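# Move wooden block from bench to cart floor

## Task

Lift the wooden block from the bench and lay it flat on the cart's floor at the handle end, next to the profiles. The drop flap must stay open, and anything already in place must remain so. At the finish, both grippers must be empty and withdrawn from the cart, the robot must touch nothing, and it must stand upright, neither fallen nor tilted.

## Robot and tools

ROBOT. A Rainbow Robotics RB-Y1 in a physics simulation. It has a differential base with two drive wheels and two rear casters and cannot move sideways. It has a folding leg and torso, a head with pan and tilt, and two 7-joint arms, each with a parallel gripper. The base is 0.58 m wide and extends 0.10 m in front of the wheel axle and 0.57 m behind it. Spinning on the spot sweeps a radius of 0.58 m. Each wrist camera housing sticks out sideways and can strike things. Objects may occasionally be nudged by an outside push.

FRAMES. All positions are in metres. The base frame has its origin on the floor midway between the drive wheels, with x forward, y left and z up. The chest, left_hand and right_hand lines are printed in this frame. A hand point is midway between its finger pads. The fingers extend along the hand's -z axis and close along its x axis. Printed hand positions can be off, more so at long reach or under load. The odometry frame is the base frame as it was at scene start. base_odometry counts only wheel rotation, so slip looks like travel. Its heading is in rad, positive to the left.

move. Performs one action and returns state plus images. Allowed action keys: base and/or joints (optionally with min_time_s or contact_limits); target alone or with min_time_s; or contact_limits alone. A call with no action only reports.
- base: one velocity command {x_m_s, turn_rad_s, for_s}. This is a relative motion from wherever the robot is, not a pose. x_m_s is forward speed in m/s (0, or magnitude 0.005 to 0.4; negative reverses). turn_rad_s is the turn rate in rad/s, positive to the left (0, or magnitude 0.02 to 1.509). for_s is the duration, 0.1 to 5 s. Omitted velocities are 0. Acceleration is 0.4 m/s² (0.5 rad/s² for turns), so the base coasts up to 1 s (3.1 s for a turn) after for_s ends. If |x|+0.27|turn| exceeds 0.4, both are scaled down.
- joints: one dict keyed by joint name. The values are absolute targets in rad, except the grippers, which take the pad opening in m (0 to 0.1). Ranges: torso_squat_rad 0 to 1.2; torso_shift_rad -0.3 to 0.6; torso_pitch_rad -0.2 to 1.4 (positive leans forward); torso_yaw_rad -1.5 to 1.5 (positive turns left; raise both arms 0.2 rad outward first). Left shoulder pitch ±2.356, where negative raises the arm forward. Left shoulder roll 0 to 3.141; right shoulder roll -3.141 to 0, each lifting its arm outward. Shoulder yaw ±2.094. Elbow -2.617 to 0.01, where negative bends. Forearm roll ±3.141. Wrist pitch -1.57 to 1.919. Hand roll ±2.705. head_pan_rad ±0.523 (positive left); head_tilt_rad -0.35 to 1.57 (positive looks down). Combined torso limits: squat+shift<=1.52; squat-shift+pitch<=1.57; shift+0.5pitch-0.4squat<=0.7; shift+0.3pitch-0.5squat<=0.39.
- target: an absolute pose for one hand: {side: "left"/"right", x, y, z in m in the base frame (range -3 to 3), quat_wxyz as [w,x,y,z] in the base frame, in the same form the hand lines print}. It is solved once into arm joint angles, so the hand travels along an arc. For long moves, chain several shorter poses. The status reads reached (within 10 mm and 2°), short (with the remaining error) or refused (with a reason).
- min_time_s: the minimum duration, 0.1 to 8 s, for arm, head and torso motions.
- contact_limits: {left_gripper_m, right_gripper_m} motor current in mA, 200 to 672.5. It starts at 672.5 and persists until changed. A lower value reduces grip force.
- cameras: a list drawn from head_camera, left_wrist_camera, right_wrist_camera and all. Omitted means all; [] means none.
- blocking: true (the default) returns once everything is at rest. false returns after about 0.5 s while motion continues. A target cannot be sent while another move is still running.

wait {seconds 0-10, cameras}: lets time pass and reports. stop {cameras}: brakes all running motions. zoom_image {camera, region [x0,y0,x1,y1] in pixels, at most 504x504}: gives a closer look at the latest image. The head image is 896x504 and the wrist images are 644x364. read_manual: licence text only. finished_scene {scene: the current scene number}: ends the scene and cannot be undone, so only call it once the goal is met.

RESULTS. The move line reads done or the worst status. base_status, joint_status, left_hand_status and right_hand_status report per motion: moving, done, off_target (stopped short and may still be pushing), stopped, not_followed (blocked by the arm-collision check), time_out, contact_stop (torso only), limit_stop_at_<name> (the body guard), torque_fault or limit_stop_at_motor_heat. A stop you did not command cancels the rest of your queued calls. on_its_own lists actions the robot took unprompted. wheel_motors_off=1 means the wheels are briefly disabled after a stall. lidar_m gives 12 distances in 30° sectors: sector 1 ahead, then counter-clockwise (4 left, 7 behind, 10 right). It sees only at 0.23 m height, and "-" means nothing seen. motor_effort is wheel load in %, with the peak in brackets. At rest, a reading above about 30 suggests pushing. Joint torques and external torques are listed per arm joint. Wrist force and torque are raw and unzeroed. Motor temperatures are also listed, and MOTOR HOT appears at 65 °C.

GRASPING. Command an opening at least 0.005 m smaller than the block's width. off_target or done are both normal while holding. Each arm can carry up to 3 kg.

AVOID. Arms colliding with or squeezing each other, including when closing one gripper on the other's fingers. Contact torque reaching the joint limits, which causes a 10 s freeze. Overheating from holding stretched poses, since a brake stop happens at 80 °C. Driving into furniture: the base does not stop, and catching the upper body under a table can topple the robot. Heavy loads held far forward, or hard stops while loaded. Breaking the leg posture limits. Drops, releasing objects that are still moving, slams, and hard pushes. Before finishing, open the grippers, withdraw the arms from the cart, and confirm nothing is touching.

Each tool is called as name([rows], argument=value, ...), one row to a line, values as JSON.

## Session

move()

Scene clock: 0.00 s.
Joint torques (N m): no reading
External joint torques (N m): no reading
Motor temperatures (°C): left_arm=[30 28 32 36 34 33 38] | right_arm=[34 30 32 30 35 36 34]
Wrist force (N): no reading
Wrist torque (N m): no reading
Wrist force, peak (N): no reading
base_odometry: x=+0.000 y=+0.000 heading=+0.000
lidar_m: 0.75 1.03 1.57 4.58 1.52 1.08 1.02 1.07 1.44 3.60 1.10 0.78
base_status: not commanded
joint_positions: torso_squat_rad=+0.350 torso_shift_rad=+0.000 torso_pitch_rad=+0.000 torso_yaw_rad=+0.000 left_shoulder_pitch_rad=+0.037 left_shoulder_roll_rad=+0.004 left_shoulder_yaw_rad=-0.043 left_elbow_rad=-0.196 left_forearm_roll_rad=-0.014 left_wrist_pitch_rad=+0.002 left_hand_roll_rad=+0.027 left_gripper_m=+0.099 right_shoulder_pitch_rad=-0.040 right_shoulder_roll_rad=-0.021 right_shoulder_yaw_rad=-0.018 right_elbow_rad=-0.235 right_forearm_roll_rad=+0.049 right_wrist_pitch_rad=-0.014 right_hand_roll_rad=+0.035 right_gripper_m=+0.099 head_pan_rad=+0.000 head_tilt_rad=+0.400
joint_status: not commanded
wheel_motors_off: 0
motor_effort: left_wheel=+0 right_wheel=+0
chest: x=-0.2280 y=+0.0001 z=+1.2475 quat_wxyz=(+1.000, +0.000, +0.000, +0.000) (m; base frame)
left_hand: x=-0.1598 y=+0.2200 z=+0.5653 quat_wxyz=(+0.997, +0.000, -0.079, -0.009) (m; base frame)
right_hand: x=-0.0823 y=-0.2360 z=+0.5770 quat_wxyz=(+0.989, -0.016, -0.142, +0.041) (m; base frame)
pictures: head_camera, left_wrist_camera, right_wrist_camera
camera_calibration:
left_wrist_camera: T_world_to_cam=[[0.988724, 0.00955725, 0.149443, 0.0708295], [-0.0605519, -0.88722, 0.457355, -0.0439141], [0.13696, -0.461247, -0.876637, 0.69141], [0, 0, 0, 1]] pos_world=[-0.167385, 0.279272, 0.615616]
right_wrist_camera: T_world_to_cam=[[-0.945892, -0.11441, -0.303643, 0.0691098], [-0.245093, 0.865166, 0.437513, -0.0414065], [0.212646, 0.488261, -0.846394, 0.69334], [0, 0, 0, 1]] pos_world=[-0.0922137, -0.2948, 0.62594]

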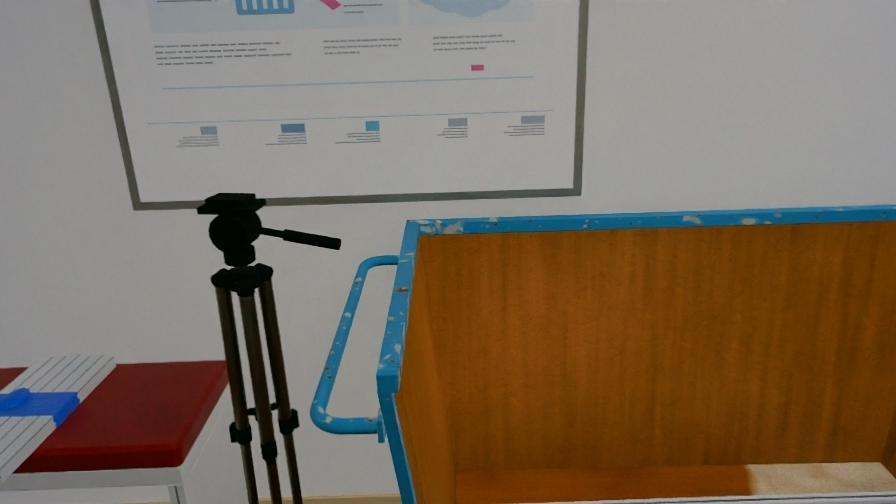

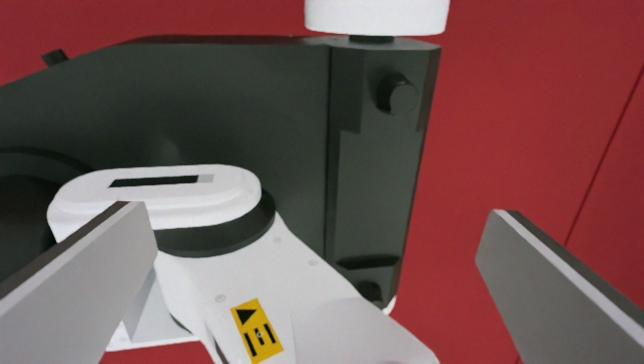

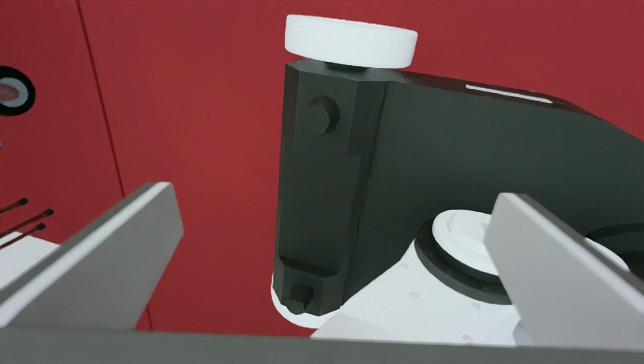

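move(joints={"head_tilt_rad":0.85}, cameras=["head_camera"])

move(joints={"head_pan_rad":-0.523,"head_tilt_rad":0.7}, cameras=["head_camera"])

move(joints={"head_pan_rad":0.523,"head_tilt_rad":0.7}, cameras=["head_camera"])

Scene clock: 2.13 s.
Joint torques (N m): left_arm=[-1.92 -0.78 0.76 -0.45 -0.13 -0.71 -0.03] | right_arm=[-3.36 -0.19 -0.68 -1.44 -0.07 -0.5 -0.1]
External joint torques (N m): left_arm=[-0.54 -0.92 0.75 0.1 -0.13 -0.28 -0.02] | right_arm=[0.24 0.93 -0.63 0.19 -0.13 0.1 -0.11]
Motor temperatures (°C): left_arm=[30 28 32 36 34 33 38] | right_arm=[34 30 32 30 35 36 34]
Wrist force (N): left_arm=[-0.3 1.2 -7.5] | right_arm=[-2.4 1.3 -5.1]
Wrist torque (N m): left_arm=[-0.27 0.08 0.10] | right_arm=[-0.12 -0.06 -0.10]
Wrist force, peak (N): left_arm=[-0.7 1.3 -8.3] | right_arm=[-2.9 0.8 -5.4]
move: done
base_odometry: x=+0.000 y=+0.000 heading=+0.000
lidar_m: 0.75 1.03 1.56 4.58 1.52 1.08 1.02 1.07 1.44 3.61 1.10 0.79
base_status: not commanded
joint_positions: torso_squat_rad=+0.350 torso_shift_rad=+0.000 torso_pitch_rad=+0.000 torso_yaw_rad=+0.000 left_shoulder_pitch_rad=+0.037 left_shoulder_roll_rad=+0.004 left_shoulder_yaw_rad=-0.043 left_elbow_rad=-0.196 left_forearm_roll_rad=-0.014 left_wrist_pitch_rad=+0.002 left_hand_roll_rad=+0.027 left_gripper_m=+0.099 right_shoulder_pitch_rad=-0.040 right_shoulder_roll_rad=-0.021 right_shoulder_yaw_rad=-0.018 right_elbow_rad=-0.235 right_forearm_roll_rad=+0.049 right_wrist_pitch_rad=-0.014 right_hand_roll_rad=+0.035 right_gripper_m=+0.099 head_pan_rad=+0.000 head_tilt_rad=+0.850
joint_status: all done
wheel_motors_off: 0
motor_effort: left_wheel=+0(1) right_wheel=+0(2)
chest: x=-0.2280 y=+0.0001 z=+1.2475 quat_wxyz=(+1.000, +0.000, +0.000, +0.000) (m; base frame)
left_hand: x=-0.1598 y=+0.2200 z=+0.5653 quat_wxyz=(+0.997, +0.000, -0.079, -0.009) (m; base frame)
right_hand: x=-0.0823 y=-0.2360 z=+0.5770 quat_wxyz=(+0.989, -0.016, -0.142, +0.041) (m; base frame)
pictures: head_camera
camera_calibration:
head_camera: T_world_to_cam=[[-0.00598885, -0.999504, -0.0309109, 0.0427237], [-0.712307, 0.0259593, -0.701388, 0.920231], [0.701843, 0.0178175, -0.712109, 1.12053], [0, 0, 0, 1]] pos_world=[-0.130693, -0.00115112, 1.4447]

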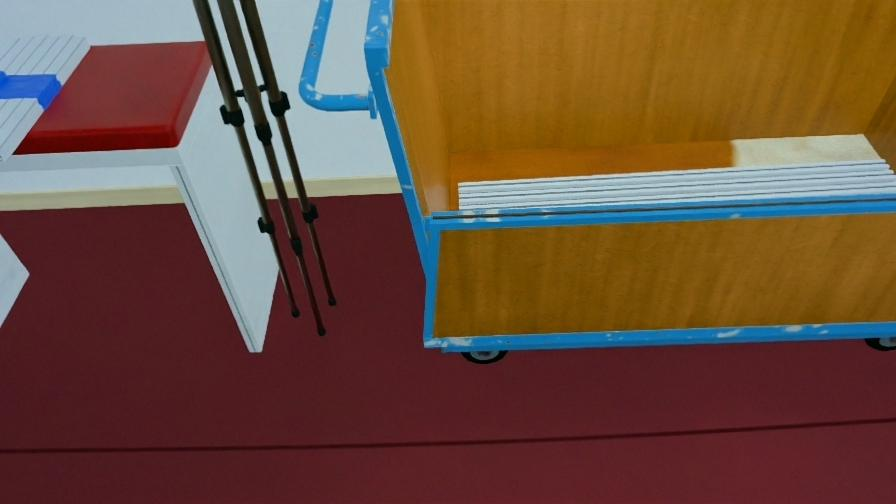

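Scene clock: 3.13 s.
Joint torques (N m): left_arm=[-1.59 -0.8 0.76 -0.35 0 -0.63 -0.08] | right_arm=[-3.57 -0.65 -0.75 -1.45 -0.11 -0.59 0]
External joint torques (N m): left_arm=[-0.2 -0.95 0.74 0.21 0 -0.21 -0.07] | right_arm=[0.03 0.47 -0.7 0.18 -0.18 0.01 -0.01]
Motor temperatures (°C): left_arm=[30 28 32 36 34 33 38] | right_arm=[34 30 32 30 35 36 34]
Wrist force (N): left_arm=[-0.6 0.8 -7.2] | right_arm=[-2.5 0.9 -4.8]
Wrist torque (N m): left_arm=[-0.26 0.04 0.09] | right_arm=[-0.08 -0.07 -0.13]
Wrist force, peak (N): left_arm=[0.3 1.8 -8.1] | right_arm=[-2.9 1.1 -5.5]
move: done
base_odometry: x=+0.000 y=+0.000 heading=+0.000
lidar_m: 0.74 1.03 1.57 4.56 1.52 1.08 1.02 1.08 1.44 3.61 1.10 0.78
base_status: not commanded
joint_positions: torso_squat_rad=+0.350 torso_shift_rad=+0.000 torso_pitch_rad=+0.000 torso_yaw_rad=+0.000 left_shoulder_pitch_rad=+0.037 left_shoulder_roll_rad=+0.004 left_shoulder_yaw_rad=-0.043 left_elbow_rad=-0.196 left_forearm_roll_rad=-0.014 left_wrist_pitch_rad=+0.002 left_hand_roll_rad=+0.027 left_gripper_m=+0.099 right_shoulder_pitch_rad=-0.040 right_shoulder_roll_rad=-0.021 right_shoulder_yaw_rad=-0.018 right_elbow_rad=-0.235 right_forearm_roll_rad=+0.049 right_wrist_pitch_rad=-0.014 right_hand_roll_rad=+0.035 right_gripper_m=+0.099 head_pan_rad=-0.523 head_tilt_rad=+0.700
joint_status: all done
wheel_motors_off: 0
motor_effort: left_wheel=+0(1) right_wheel=+0(2)
chest: x=-0.2280 y=+0.0001 z=+1.2475 quat_wxyz=(+1.000, +0.000, +0.000, +0.000) (m; base frame)
left_hand: x=-0.1598 y=+0.2200 z=+0.5653 quat_wxyz=(+0.997, +0.000, -0.079, -0.009) (m; base frame)
right_hand: x=-0.0823 y=-0.2360 z=+0.5770 quat_wxyz=(+0.989, -0.016, -0.142, +0.041) (m; base frame)
pictures: head_camera
camera_calibration:
head_camera: T_world_to_cam=[[-0.500355, -0.865247, -0.0315007, -0.0583096], [-0.506372, 0.321949, -0.799961, 1.10522], [0.702305, -0.384314, -0.599225, 0.957275], [0, 0, 0, 1]] pos_world=[-0.141821, -0.0383835, 1.45592]

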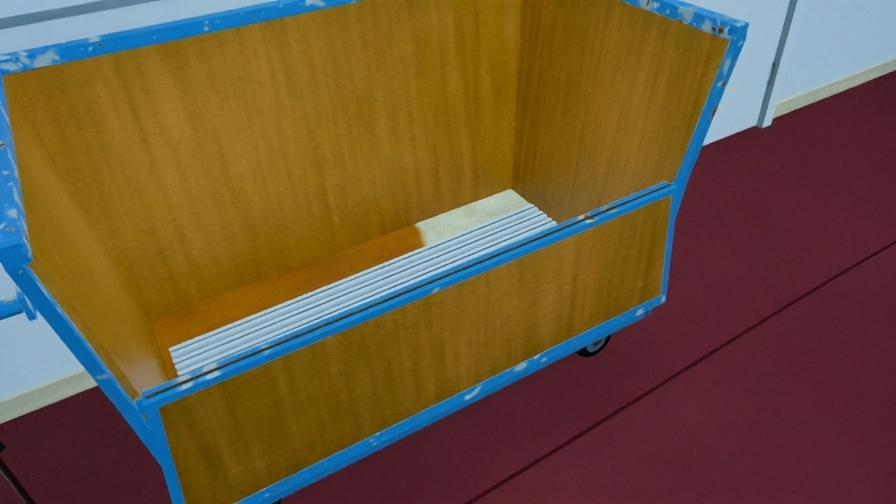

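Scene clock: 4.50 s.
Joint torques (N m): left_arm=[-1.38 -0.8 0.67 -0.55 -0.07 -0.7 0.02] | right_arm=[-3.32 -0.53 -0.71 -1.61 -0.12 -0.53 -0.09]
External joint torques (N m): left_arm=[0 -0.95 0.66 0.01 -0.08 -0.28 0.03] | right_arm=[0.27 0.59 -0.67 0.02 -0.18 0.07 -0.11]
Motor temperatures (°C): left_arm=[30 28 32 36 34 33 38] | right_arm=[34 30 32 30 35 36 34]
Wrist force (N): left_arm=[-0.3 1.5 -7.1] | right_arm=[-2.7 1.1 -4.8]
Wrist torque (N m): left_arm=[-0.31 0.14 0.06] | right_arm=[-0.09 -0.12 -0.07]
Wrist force, peak (N): left_arm=[-0.2 1.4 -8.1] | right_arm=[-2.7 1.4 -5.3]
move: done
base_odometry: x=+0.000 y=+0.000 heading=+0.000
lidar_m: 0.74 1.03 1.57 4.56 1.52 1.07 1.02 1.07 1.44 3.60 1.10 0.77
base_status: not commanded
joint_positions: torso_squat_rad=+0.350 torso_shift_rad=+0.000 torso_pitch_rad=+0.000 torso_yaw_rad=+0.000 left_shoulder_pitch_rad=+0.037 left_shoulder_roll_rad=+0.004 left_shoulder_yaw_rad=-0.043 left_elbow_rad=-0.196 left_forearm_roll_rad=-0.014 left_wrist_pitch_rad=+0.002 left_hand_roll_rad=+0.027 left_gripper_m=+0.099 right_shoulder_pitch_rad=-0.040 right_shoulder_roll_rad=-0.021 right_shoulder_yaw_rad=-0.018 right_elbow_rad=-0.235 right_forearm_roll_rad=+0.049 right_wrist_pitch_rad=-0.014 right_hand_roll_rad=+0.035 right_gripper_m=+0.099 head_pan_rad=+0.523 head_tilt_rad=+0.700
joint_status: all done
wheel_motors_off: 0
motor_effort: left_wheel=+0(1) right_wheel=+0(2)
chest: x=-0.2280 y=+0.0001 z=+1.2475 quat_wxyz=(+1.000, +0.000, +0.000, +0.000) (m; base frame)
left_hand: x=-0.1598 y=+0.2200 z=+0.5653 quat_wxyz=(+0.997, +0.000, -0.079, -0.009) (m; base frame)
right_hand: x=-0.0823 y=-0.2360 z=+0.5770 quat_wxyz=(+0.989, -0.016, -0.142, +0.041) (m; base frame)
pictures: head_camera
camera_calibration:
head_camera: T_world_to_cam=[[0.49799, -0.866612, -0.0314634, 0.14732], [-0.5324, -0.276896, -0.799924, 1.09992], [0.684512, 0.415105, -0.599276, 0.953536], [0, 0, 0, 1]] pos_world=[-0.140472, 0.036416, 1.45592]

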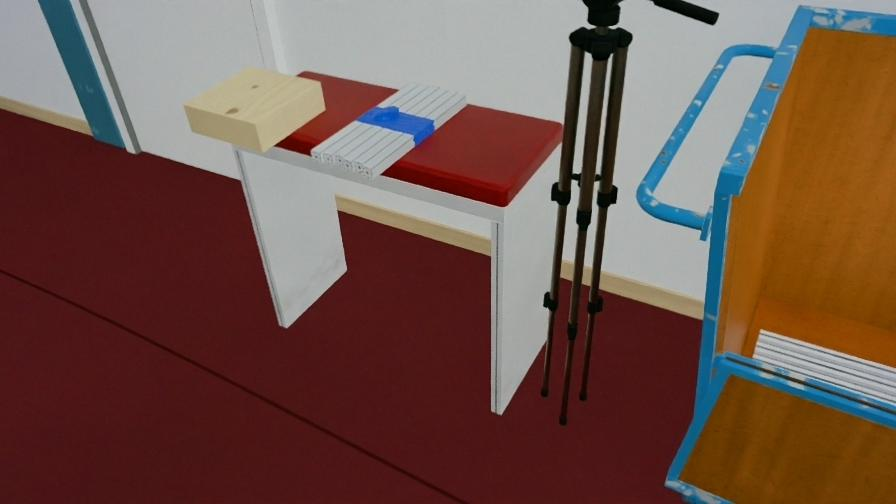

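move(base={"x_m_s":0.3,"for_s":1.2}, joints={"torso_squat_rad":0.0,"head_pan_rad":0,"head_tilt_rad":0.9}, cameras=["head_camera"])

move(joints={"head_pan_rad":0.523,"head_tilt_rad":0.5}, cameras=["head_camera"])

Scene clock: 20.07 s.
Joint torques (N m): left_arm=[-1.04 -0.67 0.55 -0.47 -0.11 -0.65 -0.1] | right_arm=[-3.22 -0.71 -0.77 -1.36 -0.07 -0.59 -0.09]
External joint torques (N m): left_arm=[0.34 -0.82 0.54 0.09 -0.11 -0.23 -0.1] | right_arm=[0.38 0.41 -0.73 0.27 -0.14 0.01 -0.11]
Motor temperatures (°C): left_arm=[30 28 32 36 34 33 38] | right_arm=[34 30 32 30 35 36 34]
Wrist force (N): left_arm=[-0.1 1.5 -7.4] | right_arm=[-2.6 1.1 -5.0]
Wrist torque (N m): left_arm=[-0.28 0.16 0.07] | right_arm=[-0.10 -0.11 -0.09]
Wrist force, peak (N): left_arm=[0.3 1.3 -8.6] | right_arm=[-2.9 1.7 -5.5]
move: done
base_odometry: x=+0.360 y=+0.000 heading=+0.000
lidar_m: 0.38 0.40 0.76 4.10 2.03 1.46 1.39 1.45 1.94 4.86 0.57 0.40
base_status: done (sent for 1.2 of 1.2 s)
joint_positions: torso_squat_rad=+0.000 torso_shift_rad=+0.000 torso_pitch_rad=+0.000 torso_yaw_rad=+0.000 left_shoulder_pitch_rad=+0.037 left_shoulder_roll_rad=+0.004 left_shoulder_yaw_rad=-0.043 left_elbow_rad=-0.196 left_forearm_roll_rad=-0.014 left_wrist_pitch_rad=+0.002 left_hand_roll_rad=+0.027 left_gripper_m=+0.099 right_shoulder_pitch_rad=-0.040 right_shoulder_roll_rad=-0.021 right_shoulder_yaw_rad=-0.018 right_elbow_rad=-0.235 right_forearm_roll_rad=+0.049 right_wrist_pitch_rad=-0.014 right_hand_roll_rad=+0.035 right_gripper_m=+0.099 head_pan_rad=+0.000 head_tilt_rad=+0.900
joint_status: all done
wheel_motors_off: 0
motor_effort: left_wheel=-1(23) right_wheel=-1(55)
chest: x=-0.2279 y=+0.0001 z=+1.2899 quat_wxyz=(+1.000, +0.000, +0.000, +0.000) (m; base frame)
left_hand: x=-0.1597 y=+0.2200 z=+0.6077 quat_wxyz=(+0.997, +0.000, -0.079, -0.009) (m; base frame)
right_hand: x=-0.0823 y=-0.2360 z=+0.6195 quat_wxyz=(+0.989, -0.016, -0.142, +0.041) (m; base frame)
pictures: head_camera
camera_calibration:
head_camera: T_world_to_cam=[[-0.00753289, -0.999504, -0.0305745, 0.0432144], [-0.746573, 0.0259626, -0.664796, 0.88839], [0.665261, 0.0178183, -0.746399, 1.19423], [0, 0, 0, 1]] pos_world=[-0.130904, -0.00115111, 1.48329]

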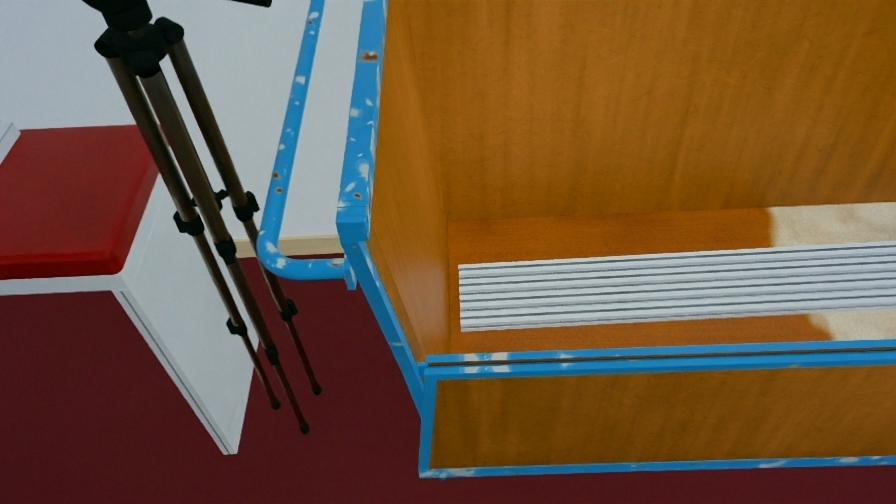

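Scene clock: 21.07 s.
Joint torques (N m): left_arm=[-1.03 -0.69 0.81 -0.44 -0.09 -0.73 -0.06] | right_arm=[-3.56 -0.88 -0.62 -1.18 -0.06 -0.43 0.01]
External joint torques (N m): left_arm=[0.35 -0.84 0.8 0.11 -0.1 -0.31 -0.05] | right_arm=[0.03 0.24 -0.58 0.45 -0.12 0.17 0]
Motor temperatures (°C): left_arm=[30 28 32 36 34 33 38] | right_arm=[34 30 32 30 35 36 34]
Wrist force (N): left_arm=[0.0 1.4 -7.6] | right_arm=[-3.0 1.4 -4.5]
Wrist torque (N m): left_arm=[-0.33 0.13 0.10] | right_arm=[-0.12 -0.13 -0.10]
Wrist force, peak (N): left_arm=[-0.4 1.7 -8.1] | right_arm=[-2.9 0.8 -5.3]
move: done
base_odometry: x=+0.360 y=+0.000 heading=+0.000
lidar_m: 0.37 0.39 0.77 4.09 2.04 1.46 1.39 1.46 1.93 4.87 0.58 0.40
base_status: not commanded
joint_positions: torso_squat_rad=+0.000 torso_shift_rad=+0.000 torso_pitch_rad=+0.000 torso_yaw_rad=+0.000 left_shoulder_pitch_rad=+0.037 left_shoulder_roll_rad=+0.004 left_shoulder_yaw_rad=-0.043 left_elbow_rad=-0.196 left_forearm_roll_rad=-0.014 left_wrist_pitch_rad=+0.002 left_hand_roll_rad=+0.027 left_gripper_m=+0.099 right_shoulder_pitch_rad=-0.040 right_shoulder_roll_rad=-0.021 right_shoulder_yaw_rad=-0.018 right_elbow_rad=-0.235 right_forearm_roll_rad=+0.049 right_wrist_pitch_rad=-0.014 right_hand_roll_rad=+0.035 right_gripper_m=+0.099 head_pan_rad=+0.523 head_tilt_rad=+0.500
joint_status: all done
wheel_motors_off: 0
motor_effort: left_wheel=+0(1) right_wheel=-3(3)
chest: x=-0.2279 y=+0.0001 z=+1.2899 quat_wxyz=(+1.000, +0.000, +0.000, +0.000) (m; base frame)
left_hand: x=-0.1597 y=+0.2200 z=+0.6077 quat_wxyz=(+0.997, +0.000, -0.079, -0.009) (m; base frame)
right_hand: x=-0.0823 y=-0.2360 z=+0.6195 quat_wxyz=(+0.989, -0.016, -0.142, +0.041) (m; base frame)
pictures: head_camera
camera_calibration:
head_camera: T_world_to_cam=[[0.503418, -0.863481, -0.0311503, 0.149284], [-0.384502, -0.191592, -0.903023, 1.31798], [0.773775, 0.466576, -0.428461, 0.742811], [0, 0, 0, 1]] pos_world=[-0.143155, 0.0348411, 1.51308]

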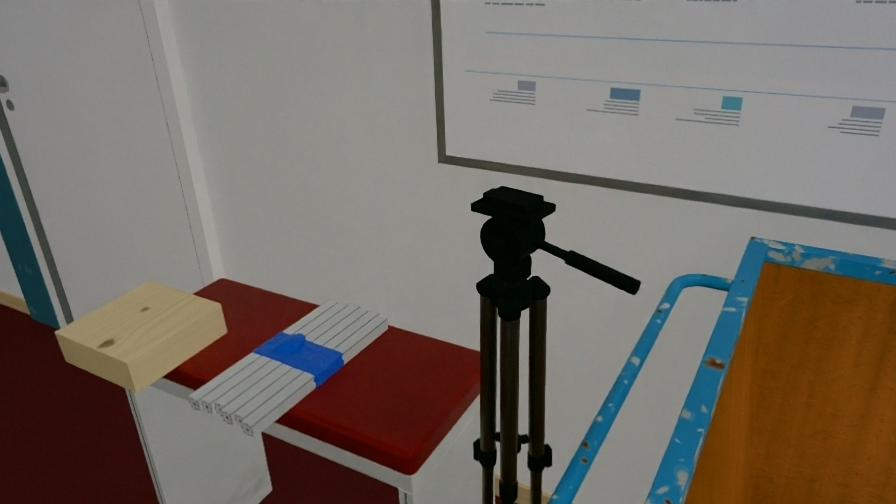

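move(base={"x_m_s":-0.3,"for_s":1.2}, cameras=[])

move(base={"turn_rad_s":0.785,"for_s":2.0}, cameras=[])

move(base={"x_m_s":0.4,"for_s":3.6}, cameras=[])

move(base={"turn_rad_s":-0.785,"for_s":2.0}, joints={"head_pan_rad":-0.2,"head_tilt_rad":0.75}, cameras=["head_camera"])

Scene clock: 35.43 s.
Joint torques (N m): left_arm=[-1.82 -0.83 0.73 -0.45 0.02 -0.68 0.03] | right_arm=[-3.64 -0.43 -0.47 -1.43 -0.23 -0.51 0.12]
External joint torques (N m): left_arm=[-0.43 -0.98 0.72 0.11 0.02 -0.25 0.03] | right_arm=[-0.03 0.69 -0.43 0.2 -0.29 0.09 0.1]
Motor temperatures (°C): left_arm=[30 28 32 35 34 33 37] | right_arm=[34 30 32 30 35 36 34]
Wrist force (N): left_arm=[-0.1 1.6 -7.0] | right_arm=[-2.5 0.7 -4.6]
Wrist torque (N m): left_arm=[-0.32 0.11 0.09] | right_arm=[-0.04 -0.07 -0.12]
Wrist force, peak (N): left_arm=[-0.2 1.9 -8.4] | right_arm=[-3.1 1.5 -5.2]
move: done
base_odometry: x=+0.000 y=+0.000 heading=-0.002
lidar_m: 0.74 1.03 1.56 4.61 1.53 1.08 1.03 1.08 1.44 3.59 1.09 0.77
base_status: done (sent for 1.2 of 1.2 s)
joint_positions: torso_squat_rad=+0.000 torso_shift_rad=+0.000 torso_pitch_rad=+0.000 torso_yaw_rad=+0.000 left_shoulder_pitch_rad=+0.037 left_shoulder_roll_rad=+0.004 left_shoulder_yaw_rad=-0.043 left_elbow_rad=-0.196 left_forearm_roll_rad=-0.014 left_wrist_pitch_rad=+0.002 left_hand_roll_rad=+0.027 left_gripper_m=+0.099 right_shoulder_pitch_rad=-0.040 right_shoulder_roll_rad=-0.021 right_shoulder_yaw_rad=-0.018 right_elbow_rad=-0.235 right_forearm_roll_rad=+0.049 right_wrist_pitch_rad=-0.014 right_hand_roll_rad=+0.035 right_gripper_m=+0.099 head_pan_rad=+0.523 head_tilt_rad=+0.500
joint_status: not commanded
wheel_motors_off: 0
motor_effort: left_wheel=-24(28) right_wheel=+21(43)
chest: x=-0.2280 y=+0.0001 z=+1.2899 quat_wxyz=(+1.000, +0.000, +0.000, +0.000) (m; base frame)
left_hand: x=-0.1598 y=+0.2200 z=+0.6077 quat_wxyz=(+0.997, +0.000, -0.079, -0.009) (m; base frame)
right_hand: x=-0.0824 y=-0.2360 z=+0.6195 quat_wxyz=(+0.989, -0.016, -0.142, +0.041) (m; base frame)
pictures: none
No camera images: "cameras" was empty.

Scene clock: 39.37 s.
Joint torques (N m): left_arm=[-1.79 -0.72 0.84 -0.45 -0.1 -0.71 -0.05] | right_arm=[-3.77 -0.63 -0.78 -1.48 -0.08 -0.58 -0.05]
External joint torques (N m): left_arm=[-0.41 -0.87 0.83 0.11 -0.1 -0.28 -0.04] | right_arm=[-0.17 0.48 -0.74 0.15 -0.14 0.01 -0.06]
Motor temperatures (°C): left_arm=[30 28 32 35 34 33 37] | right_arm=[34 30 32 30 35 36 34]
Wrist force (N): left_arm=[-0.1 1.1 -7.6] | right_arm=[-2.9 1.0 -5.4]
Wrist torque (N m): left_arm=[-0.30 0.13 0.06] | right_arm=[-0.09 -0.16 -0.12]
Wrist force, peak (N): left_arm=[-0.6 1.7 -8.2] | right_arm=[-2.9 1.0 -5.4]
move: done
base_odometry: x=+0.000 y=+0.000 heading=+1.567
lidar_m: 4.49 1.51 1.08 1.02 1.05 1.42 3.69 1.11 0.81 0.77 1.06 1.57
base_status: done (sent for 2 of 2 s)
joint_positions: torso_squat_rad=+0.000 torso_shift_rad=+0.000 torso_pitch_rad=+0.000 torso_yaw_rad=+0.000 left_shoulder_pitch_rad=+0.037 left_shoulder_roll_rad=+0.004 left_shoulder_yaw_rad=-0.043 left_elbow_rad=-0.196 left_forearm_roll_rad=-0.014 left_wrist_pitch_rad=+0.002 left_hand_roll_rad=+0.027 left_gripper_m=+0.099 right_shoulder_pitch_rad=-0.040 right_shoulder_roll_rad=-0.021 right_shoulder_yaw_rad=-0.018 right_elbow_rad=-0.235 right_forearm_roll_rad=+0.049 right_wrist_pitch_rad=-0.014 right_hand_roll_rad=+0.035 right_gripper_m=+0.099 head_pan_rad=+0.523 head_tilt_rad=+0.500
joint_status: not commanded
wheel_motors_off: 0
motor_effort: left_wheel=+4(50) right_wheel=+23(54)
chest: x=-0.2280 y=+0.0001 z=+1.2899 quat_wxyz=(+1.000, +0.000, +0.000, +0.000) (m; base frame)
left_hand: x=-0.1598 y=+0.2200 z=+0.6077 quat_wxyz=(+0.997, +0.000, -0.079, -0.009) (m; base frame)
right_hand: x=-0.0824 y=-0.2360 z=+0.6195 quat_wxyz=(+0.989, -0.016, -0.142, +0.041) (m; base frame)
pictures: none
No camera images: "cameras" was empty.

Scene clock: 44.30 s.
Joint torques (N m): left_arm=[-1 -0.94 0.58 -0.33 -0.04 -0.63 -0.04] | right_arm=[-2.87 -0.45 -0.69 -1.41 0.04 -0.57 -0.01]
External joint torques (N m): left_arm=[0.38 -1.09 0.57 0.23 -0.04 -0.21 -0.03] | right_arm=[0.72 0.66 -0.65 0.22 -0.02 0.03 -0.02]
Motor temperatures (°C): left_arm=[30 28 32 35 34 33 37] | right_arm=[34 30 32 30 35 36 34]
Wrist force (N): left_arm=[-0.3 2.0 -7.5] | right_arm=[-2.6 1.3 -4.5]
Wrist torque (N m): left_arm=[-0.38 0.12 0.07] | right_arm=[-0.11 -0.11 -0.12]
Wrist force, peak (N): left_arm=[-0.5 2.0 -8.4] | right_arm=[-3.0 0.9 -5.6]
move: done
base_odometry: x=+0.004 y=+1.440 heading=+1.569
lidar_m: 4.16 1.55 1.11 1.05 1.09 1.49 3.79 1.42 1.27 0.90 1.53 2.06
base_status: done (sent for 3.6 of 3.6 s)
joint_positions: torso_squat_rad=+0.000 torso_shift_rad=+0.000 torso_pitch_rad=+0.000 torso_yaw_rad=+0.000 left_shoulder_pitch_rad=+0.037 left_shoulder_roll_rad=+0.004 left_shoulder_yaw_rad=-0.043 left_elbow_rad=-0.196 left_forearm_roll_rad=-0.014 left_wrist_pitch_rad=+0.002 left_hand_roll_rad=+0.027 left_gripper_m=+0.099 right_shoulder_pitch_rad=-0.040 right_shoulder_roll_rad=-0.021 right_shoulder_yaw_rad=-0.018 right_elbow_rad=-0.235 right_forearm_roll_rad=+0.049 right_wrist_pitch_rad=-0.014 right_hand_roll_rad=+0.035 right_gripper_m=+0.099 head_pan_rad=+0.523 head_tilt_rad=+0.500
joint_status: not commanded
wheel_motors_off: 0
motor_effort: left_wheel=+17(49) right_wheel=-15(49)
chest: x=-0.2280 y=+0.0001 z=+1.2899 quat_wxyz=(+1.000, +0.000, +0.000, +0.000) (m; base frame)
left_hand: x=-0.1597 y=+0.2200 z=+0.6077 quat_wxyz=(+0.997, +0.000, -0.079, -0.009) (m; base frame)
right_hand: x=-0.0823 y=-0.2359 z=+0.6195 quat_wxyz=(+0.989, -0.016, -0.142, +0.041) (m; base frame)
pictures: none
No camera images: "cameras" was empty.

Scene clock: 48.23 s.
Joint torques (N m): left_arm=[-1.34 -0.87 0.82 -0.31 0.05 -0.76 -0.03] | right_arm=[-3.27 -0.3 -0.45 -1.34 -0.15 -0.62 0.04]
External joint torques (N m): left_arm=[0.04 -1.01 0.8 0.24 0.05 -0.34 -0.02] | right_arm=[0.33 0.82 -0.4 0.29 -0.21 -0.02 0.02]
Motor temperatures (°C): left_arm=[30 28 32 35 34 33 37] | right_arm=[34 30 32 30 35 36 34]
Wrist force (N): left_arm=[-0.8 1.4 -7.2] | right_arm=[-2.4 0.9 -5.2]
Wrist torque (N m): left_arm=[-0.33 0.09 0.08] | right_arm=[-0.08 -0.08 -0.11]
Wrist force, peak (N): left_arm=[-0.1 1.6 -8.2] | right_arm=[-2.6 1.1 -5.4]
move: done
base_odometry: x=+0.004 y=+1.440 heading=-0.001
lidar_m: 0.90 1.52 2.03 4.16 1.57 1.11 1.05 1.09 1.47 3.67 1.55 1.26
base_status: done (sent for 2 of 2 s)
joint_positions: torso_squat_rad=+0.000 torso_shift_rad=+0.000 torso_pitch_rad=+0.000 torso_yaw_rad=+0.000 left_shoulder_pitch_rad=+0.037 left_shoulder_roll_rad=+0.004 left_shoulder_yaw_rad=-0.043 left_elbow_rad=-0.196 left_forearm_roll_rad=-0.014 left_wrist_pitch_rad=+0.002 left_hand_roll_rad=+0.027 left_gripper_m=+0.099 right_shoulder_pitch_rad=-0.040 right_shoulder_roll_rad=-0.021 right_shoulder_yaw_rad=-0.018 right_elbow_rad=-0.235 right_forearm_roll_rad=+0.049 right_wrist_pitch_rad=-0.014 right_hand_roll_rad=+0.035 right_gripper_m=+0.099 head_pan_rad=-0.200 head_tilt_rad=+0.750
joint_status: all done
wheel_motors_off: 0
motor_effort: left_wheel=+23(46) right_wheel=+3(52)
chest: x=-0.2280 y=+0.0001 z=+1.2899 quat_wxyz=(+1.000, +0.000, +0.000, +0.000) (m; base frame)
left_hand: x=-0.1597 y=+0.2200 z=+0.6077 quat_wxyz=(+0.997, +0.000, -0.079, -0.009) (m; base frame)
right_hand: x=-0.0823 y=-0.2359 z=+0.6195 quat_wxyz=(+0.989, -0.016, -0.142, +0.041) (m; base frame)
pictures: head_camera
camera_calibration:
head_camera: T_world_to_cam=[[-0.201336, -0.97902, -0.0313742, 0.0043683], [-0.620828, 0.152317, -0.769007, 1.0695], [0.757652, -0.13535, -0.63847, 1.05255], [0, 0, 0, 1]] pos_world=[-0.132616, -0.0161627, 1.49461]

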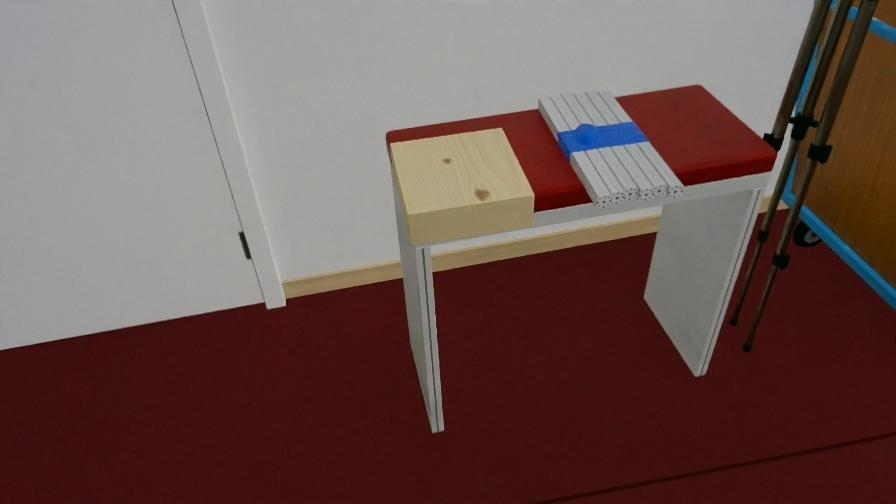

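move(base={"x_m_s":0.3,"for_s":1.1}, joints={"torso_squat_rad":1.0,"head_tilt_rad":0.9,"head_pan_rad":-0.3}, cameras=[])

move(target={"side":"right","x":0.38,"y":-0.237,"z":0.735,"quat_wxyz":[0.7071,0,-0.7071,0]})

Scene clock: 56.57 s.
Joint torques (N m): left_arm=[-1.28 -0.6 0.68 -0.57 -0.02 -0.64 0.03] | right_arm=[-3.31 -0.71 -1.06 -1.33 -0.11 -0.6 0.01]
External joint torques (N m): left_arm=[0.1 -0.75 0.67 -0.01 -0.02 -0.22 0.04] | right_arm=[0.29 0.41 -1.01 0.31 -0.17 -0.01 -0.01]
Motor temperatures (°C): left_arm=[30 28 32 35 34 33 37] | right_arm=[34 30 32 30 35 36 34]
Wrist force (N): left_arm=[0.3 1.5 -8.4] | right_arm=[-2.5 1.1 -4.8]
Wrist torque (N m): left_arm=[-0.32 0.21 0.08] | right_arm=[-0.08 -0.10 -0.10]
Wrist force, peak (N): left_arm=[-0.5 1.0 -8.7] | right_arm=[-3.0 1.4 -5.4]
move: done
base_odometry: x=+0.334 y=+1.439 heading=-0.002
lidar_m: 0.56 1.17 1.60 4.04 2.05 1.47 1.39 1.45 1.94 1.75 1.03 1.19
base_status: done (sent for 1.1 of 1.1 s)
joint_positions: torso_squat_rad=+1.000 torso_shift_rad=+0.000 torso_pitch_rad=+0.000 torso_yaw_rad=+0.000 left_shoulder_pitch_rad=+0.037 left_shoulder_roll_rad=+0.004 left_shoulder_yaw_rad=-0.043 left_elbow_rad=-0.196 left_forearm_roll_rad=-0.014 left_wrist_pitch_rad=+0.002 left_hand_roll_rad=+0.027 left_gripper_m=+0.099 right_shoulder_pitch_rad=-0.040 right_shoulder_roll_rad=-0.021 right_shoulder_yaw_rad=-0.018 right_elbow_rad=-0.235 right_forearm_roll_rad=+0.049 right_wrist_pitch_rad=-0.014 right_hand_roll_rad=+0.035 right_gripper_m=+0.099 head_pan_rad=-0.300 head_tilt_rad=+0.900
joint_status: all done
wheel_motors_off: 0
motor_effort: left_wheel=-11(50) right_wheel=+11(48)
chest: x=-0.2281 y=+0.0001 z=+0.9681 quat_wxyz=(+1.000, +0.000, +0.000, +0.000) (m; base frame)
left_hand: x=-0.1596 y=+0.2200 z=+0.2859 quat_wxyz=(+0.997, +0.000, -0.079, -0.009) (m; base frame)
right_hand: x=-0.0822 y=-0.2360 z=+0.2977 quat_wxyz=(+0.989, -0.016, -0.142, +0.041) (m; base frame)
pictures: none
No camera images: "cameras" was empty.

Scene clock: 58.13 s.
Joint torques (N m): left_arm=[-1.15 -0.86 0.87 -0.37 -0.04 -0.71 -0.11] | right_arm=[-16.04 -3.82 -1.58 -10.06 -0.18 -1.88 -0.12]
External joint torques (N m): left_arm=[0.23 -1.01 0.86 0.19 -0.04 -0.29 -0.11] | right_arm=[0.83 -0.09 -1.13 -0.14 -0.42 0.04 -0.17]
Motor temperatures (°C): left_arm=[30 28 32 35 34 33 37] | right_arm=[34 30 32 30 35 36 34]
Wrist force (N): left_arm=[-0.3 0.8 -7.7] | right_arm=[-7.5 0.6 1.2]
Wrist torque (N m): left_arm=[-0.21 0.10 0.07] | right_arm=[-0.13 -0.43 -0.12]
Wrist force, peak (N): left_arm=[-0.5 1.1 -8.4] | right_arm=[-8.1 0.8 1.1]
move: done
base_odometry: x=+0.334 y=+1.439 heading=-0.002
lidar_m: 0.57 1.15 1.59 4.04 2.05 1.46 1.37 1.45 1.93 1.75 1.02 1.18
base_status: not commanded
joint_positions: torso_squat_rad=+1.000 torso_shift_rad=+0.000 torso_pitch_rad=+0.000 torso_yaw_rad=+0.000 left_shoulder_pitch_rad=+0.037 left_shoulder_roll_rad=+0.004 left_shoulder_yaw_rad=-0.043 left_elbow_rad=-0.196 left_forearm_roll_rad=-0.014 left_wrist_pitch_rad=+0.002 left_hand_roll_rad=+0.027 left_gripper_m=+0.099 right_shoulder_pitch_rad=-0.384 right_shoulder_roll_rad=-0.079 right_shoulder_yaw_rad=-0.100 right_elbow_rad=-1.057 right_forearm_roll_rad=-0.041 right_wrist_pitch_rad=-0.145 right_hand_roll_rad=-0.021 right_gripper_m=+0.099 head_pan_rad=-0.300 head_tilt_rad=+0.900
joint_status: all done
wheel_motors_off: 0
motor_effort: left_wheel=-11(12) right_wheel=+7(17)
chest: x=-0.2280 y=+0.0001 z=+0.9681 quat_wxyz=(+1.000, +0.000, +0.000, +0.000) (m; base frame)
left_hand: x=-0.1597 y=+0.2200 z=+0.2859 quat_wxyz=(+0.997, +0.000, -0.079, -0.009) (m; base frame)
right_hand: x=+0.3800 y=-0.2368 z=+0.7352 quat_wxyz=(+0.707, +0.000, -0.707, +0.000) (m; base frame)
right_hand_status: reached (checked arc, planned for 1.2 s): 0 mm and 0.0 deg off.
pictures: head_camera, left_wrist_camera, right_wrist_camera
camera_calibration:
head_camera: T_world_to_cam=[[-0.302578, -0.952631, -0.0306552, -0.0274143], [-0.705378, 0.245443, -0.664981, 0.683083], [0.641006, -0.179585, -0.746231, 0.949032], [0, 0, 0, 1]] pos_world=[-0.134799, -0.0233416, 1.16159]
left_wrist_camera: T_world_to_cam=[[0.988704, 0.00950313, 0.149582, 0.112436], [-0.0606628, -0.887224, 0.457332, 0.0837327], [0.137059, -0.46124, -0.876625, 0.446516], [0, 0, 0, 1]] pos_world=[-0.167285, 0.279173, 0.336315]
right_wrist_camera: T_world_to_cam=[[0.0269684, -0.0289641, -0.999217, 0.716249], [-0.507119, 0.861009, -0.0386448, 0.452022], [0.861454, 0.507764, 0.00853183, -0.14123], [0, 0, 0, 1]] pos_world=[0.331576, -0.296738, 0.734361]

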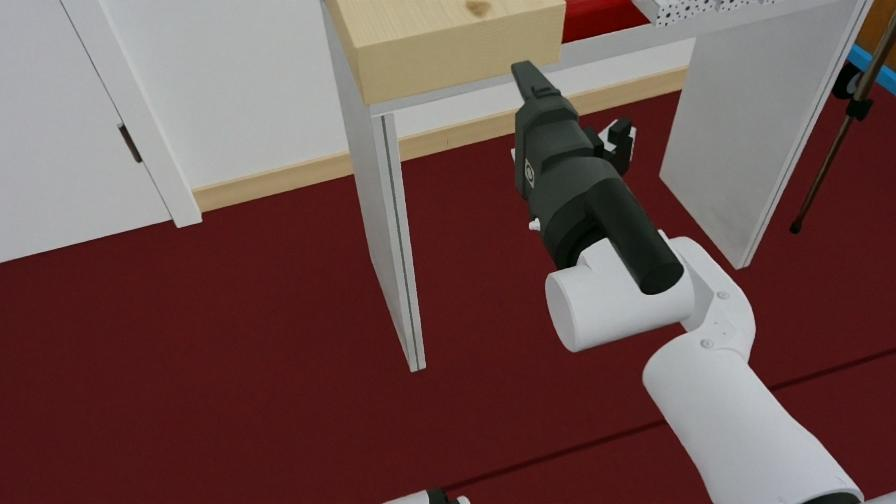

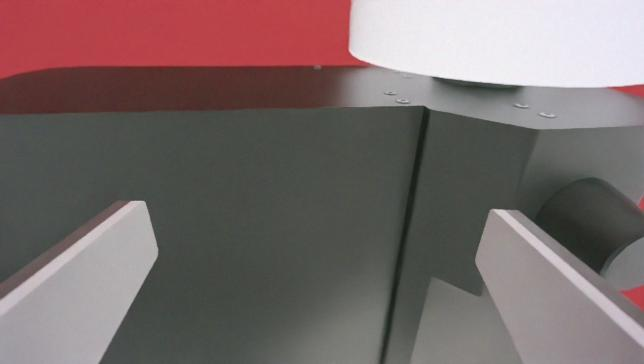

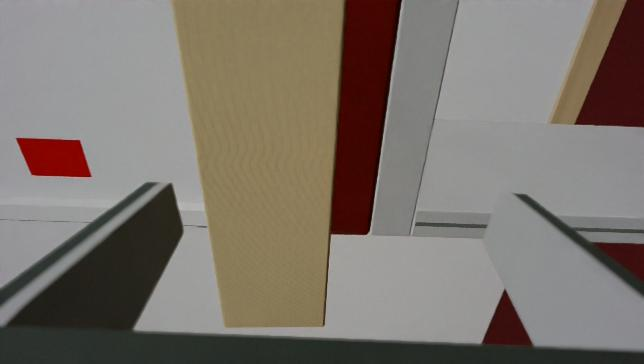

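move(target={"side":"right","x":0.38,"y":-0.228,"z":0.771,"quat_wxyz":[0.7071,0,-0.7071,0]}, cameras=["right_wrist_camera"])

move(base={"x_m_s":0.1,"for_s":0.6}, cameras=["right_wrist_camera","head_camera"])

Scene clock: 62.23 s.
Joint torques (N m): left_arm=[-1.54 -0.78 0.69 -0.5 -0.05 -0.61 -0.04] | right_arm=[-16.45 -1.72 -1.8 -11.17 0.3 -2.09 0.09]
External joint torques (N m): left_arm=[-0.16 -0.94 0.68 0.06 -0.05 -0.19 -0.03] | right_arm=[0.21 1.34 -1.62 -0.95 0.06 -0.16 0.04]
Motor temperatures (°C): left_arm=[30 28 32 35 34 33 37] | right_arm=[34 30 32 30 35 36 34]
Wrist force (N): left_arm=[-0.2 1.0 -7.8] | right_arm=[-7.6 0.6 1.4]
Wrist torque (N m): left_arm=[-0.27 0.14 0.09] | right_arm=[-0.13 -0.44 -0.12]
Wrist force, peak (N): left_arm=[0.2 1.6 -8.4] | right_arm=[-8.6 1.2 1.5]
move: done
base_odometry: x=+0.334 y=+1.439 heading=-0.002
lidar_m: 0.57 1.16 1.60 4.03 2.06 1.47 1.39 1.45 1.93 1.75 1.03 1.19
base_status: not commanded
joint_positions: torso_squat_rad=+1.000 torso_shift_rad=+0.000 torso_pitch_rad=+0.000 torso_yaw_rad=+0.000 left_shoulder_pitch_rad=+0.037 left_shoulder_roll_rad=+0.004 left_shoulder_yaw_rad=-0.043 left_elbow_rad=-0.196 left_forearm_roll_rad=-0.014 left_wrist_pitch_rad=+0.002 left_hand_roll_rad=+0.027 left_gripper_m=+0.099 right_shoulder_pitch_rad=-0.355 right_shoulder_roll_rad=-0.049 right_shoulder_yaw_rad=-0.109 right_elbow_rad=-1.245 right_forearm_roll_rad=-0.030 right_wrist_pitch_rad=+0.012 right_hand_roll_rad=+0.000 right_gripper_m=+0.099 head_pan_rad=-0.300 head_tilt_rad=+0.900
joint_status: all done
wheel_motors_off: 0
motor_effort: left_wheel=-11(11) right_wheel=+10(13)
chest: x=-0.2280 y=+0.0001 z=+0.9681 quat_wxyz=(+1.000, +0.000, +0.000, +0.000) (m; base frame)
left_hand: x=-0.1597 y=+0.2200 z=+0.2859 quat_wxyz=(+0.997, +0.000, -0.079, -0.009) (m; base frame)
right_hand: x=+0.3799 y=-0.2280 z=+0.7710 quat_wxyz=(+0.707, +0.000, -0.708, +0.000) (m; base frame)
right_hand_status: reached (checked arc, planned for 0.5 s): 0 mm and 0.1 deg off.
pictures: right_wrist_camera
camera_calibration:
right_wrist_camera: T_world_to_cam=[[0.0277369, -0.029097, -0.999192, 0.751967], [-0.507082, 0.861008, -0.0391493, 0.446242], [0.861451, 0.507758, 0.00912713, -0.146328], [0, 0, 0, 1]] pos_world=[0.331479, -0.288039, 0.770164]

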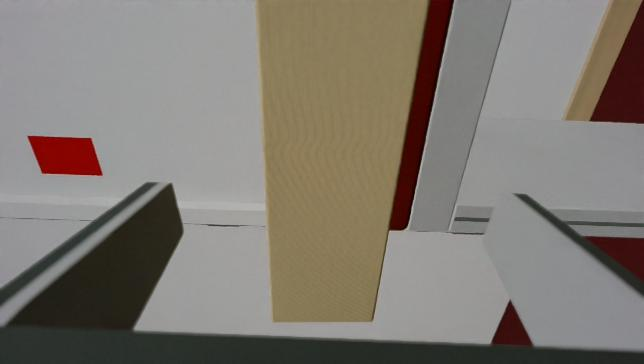

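Scene clock: 63.43 s.
Joint torques (N m): left_arm=[-1.27 -1 0.78 -0.52 -0.12 -0.65 -0.03] | right_arm=[-16.91 -1.93 -1.49 -11.24 0.28 -2.14 0.13]
External joint torques (N m): left_arm=[0.11 -1.15 0.77 0.04 -0.12 -0.23 -0.02] | right_arm=[-0.25 1.13 -1.31 -1.01 0.04 -0.22 0.07]
Motor temperatures (°C): left_arm=[30 28 32 35 34 33 37] | right_arm=[34 30 32 30 35 36 34]
Wrist force (N): left_arm=[-0.1 1.7 -7.5] | right_arm=[-7.0 0.5 1.0]
Wrist torque (N m): left_arm=[-0.34 0.16 0.09] | right_arm=[-0.13 -0.38 -0.14]
Wrist force, peak (N): left_arm=[-0.4 0.9 -8.4] | right_arm=[-8.1 0.9 0.8]
move: done
base_odometry: x=+0.394 y=+1.439 heading=-0.003
lidar_m: 0.50 1.10 1.50 3.84 2.14 1.53 1.45 1.52 2.01 1.52 1.00 0.51
base_status: done (sent for 0.6 of 0.6 s)
joint_positions: torso_squat_rad=+1.000 torso_shift_rad=+0.000 torso_pitch_rad=+0.000 torso_yaw_rad=+0.000 left_shoulder_pitch_rad=+0.037 left_shoulder_roll_rad=+0.004 left_shoulder_yaw_rad=-0.043 left_elbow_rad=-0.196 left_forearm_roll_rad=-0.014 left_wrist_pitch_rad=+0.002 left_hand_roll_rad=+0.027 left_gripper_m=+0.099 right_shoulder_pitch_rad=-0.355 right_shoulder_roll_rad=-0.049 right_shoulder_yaw_rad=-0.109 right_elbow_rad=-1.245 right_forearm_roll_rad=-0.030 right_wrist_pitch_rad=+0.012 right_hand_roll_rad=+0.000 right_gripper_m=+0.099 head_pan_rad=-0.300 head_tilt_rad=+0.900
joint_status: not commanded
wheel_motors_off: 0
motor_effort: left_wheel=-12(26) right_wheel=+12(33)
chest: x=-0.2280 y=+0.0001 z=+0.9681 quat_wxyz=(+1.000, +0.000, +0.000, +0.000) (m; base frame)
left_hand: x=-0.1597 y=+0.2200 z=+0.2859 quat_wxyz=(+0.997, +0.000, -0.079, -0.009) (m; base frame)
right_hand: x=+0.3799 y=-0.2281 z=+0.7709 quat_wxyz=(+0.707, +0.000, -0.708, +0.000) (m; base frame)
pictures: head_camera, right_wrist_camera
camera_calibration:
head_camera: T_world_to_cam=[[-0.30258, -0.952632, -0.0306121, -0.0274041], [-0.705474, 0.245442, -0.66488, 0.683094], [0.6409, -0.179583, -0.746323, 0.948997], [0, 0, 0, 1]] pos_world=[-0.134599, -0.0233416, 1.16159]
right_wrist_camera: T_world_to_cam=[[0.027429, -0.0291629, -0.999198, 0.751954], [-0.507096, 0.861005, -0.0390498, 0.446164], [0.861453, 0.50776, 0.00882808, -0.146096], [0, 0, 0, 1]] pos_world=[0.331478, -0.288039, 0.770063]

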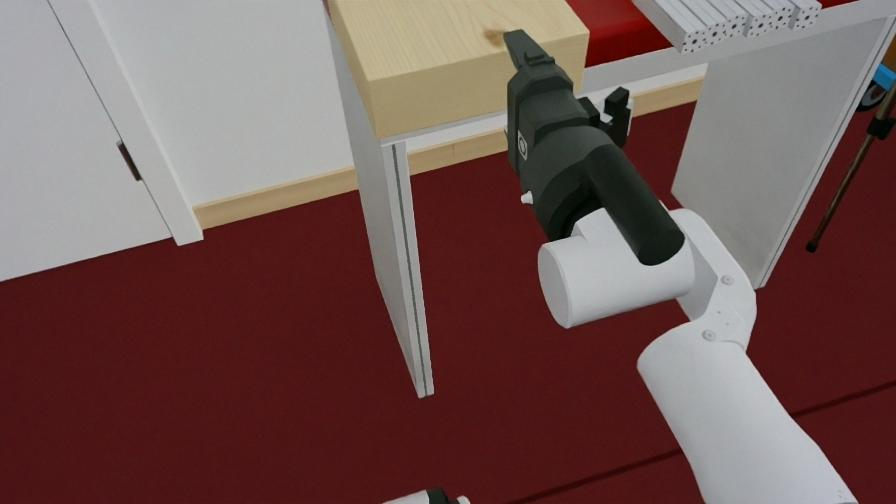

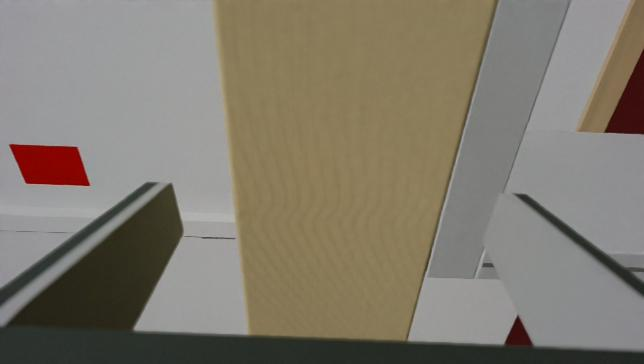

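move(base={"x_m_s":0.1,"for_s":0.6}, cameras=["right_wrist_camera","head_camera"])

Scene clock: 66.57 s.
Joint torques (N m): left_arm=[-1.36 -0.68 0.72 -0.42 0.01 -0.63 -0.14] | right_arm=[-17.08 -1.94 -1.59 -10.94 0.11 -2.04 0.09]
External joint torques (N m): left_arm=[0.02 -0.83 0.71 0.14 0 -0.21 -0.13] | right_arm=[-0.43 1.12 -1.41 -0.71 -0.14 -0.12 0.04]
Motor temperatures (°C): left_arm=[30 28 32 35 34 33 37] | right_arm=[34 30 32 30 35 36 34]
Wrist force (N): left_arm=[0.1 1.3 -7.8] | right_arm=[-7.5 0.3 1.4]
Wrist torque (N m): left_arm=[-0.31 0.14 0.10] | right_arm=[-0.10 -0.45 -0.12]
Wrist force, peak (N): left_arm=[0.0 1.4 -8.6] | right_arm=[-8.3 0.7 1.2]
move: done
base_odometry: x=+0.454 y=+1.439 heading=-0.003
lidar_m: 0.46 1.04 1.41 3.62 2.24 1.59 1.51 1.57 2.09 1.37 0.96 0.45
base_status: done (sent for 0.6 of 0.6 s)
joint_positions: torso_squat_rad=+1.000 torso_shift_rad=+0.000 torso_pitch_rad=+0.000 torso_yaw_rad=+0.000 left_shoulder_pitch_rad=+0.037 left_shoulder_roll_rad=+0.004 left_shoulder_yaw_rad=-0.043 left_elbow_rad=-0.196 left_forearm_roll_rad=-0.014 left_wrist_pitch_rad=+0.002 left_hand_roll_rad=+0.027 left_gripper_m=+0.099 right_shoulder_pitch_rad=-0.355 right_shoulder_roll_rad=-0.049 right_shoulder_yaw_rad=-0.109 right_elbow_rad=-1.245 right_forearm_roll_rad=-0.030 right_wrist_pitch_rad=+0.012 right_hand_roll_rad=+0.000 right_gripper_m=+0.099 head_pan_rad=-0.300 head_tilt_rad=+0.900
joint_status: not commanded
wheel_motors_off: 0
motor_effort: left_wheel=-11(26) right_wheel=+11(34)
chest: x=-0.2279 y=+0.0001 z=+0.9681 quat_wxyz=(+1.000, +0.000, +0.000, +0.000) (m; base frame)
left_hand: x=-0.1597 y=+0.2200 z=+0.2859 quat_wxyz=(+0.997, +0.000, -0.079, -0.009) (m; base frame)
right_hand: x=+0.3799 y=-0.2281 z=+0.7708 quat_wxyz=(+0.707, +0.000, -0.708, +0.000) (m; base frame)
pictures: head_camera, right_wrist_camera
camera_calibration:
head_camera: T_world_to_cam=[[-0.302598, -0.952627, -0.0305892, -0.0274328], [-0.70552, 0.245453, -0.664827, 0.683026], [0.64084, -0.179594, -0.746371, 0.949045], [0, 0, 0, 1]] pos_world=[-0.134599, -0.0233415, 1.16159]
right_wrist_camera: T_world_to_cam=[[0.027429, -0.0291629, -0.999198, 0.751954], [-0.507096, 0.861005, -0.0390498, 0.446164], [0.861453, 0.50776, 0.00882808, -0.146096], [0, 0, 0, 1]] pos_world=[0.331478, -0.288039, 0.770063]

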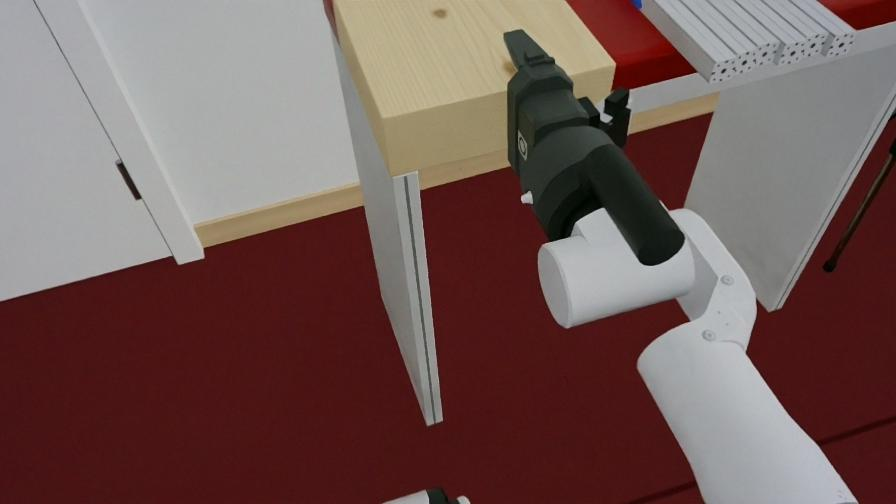

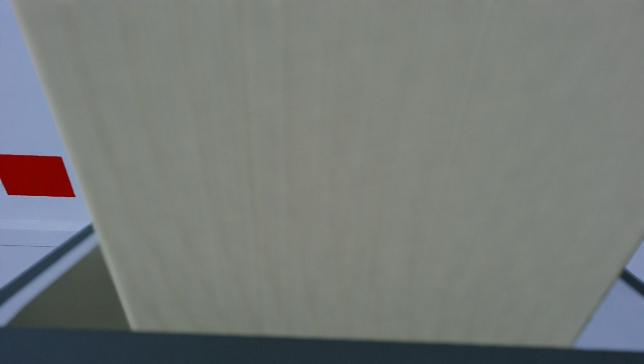

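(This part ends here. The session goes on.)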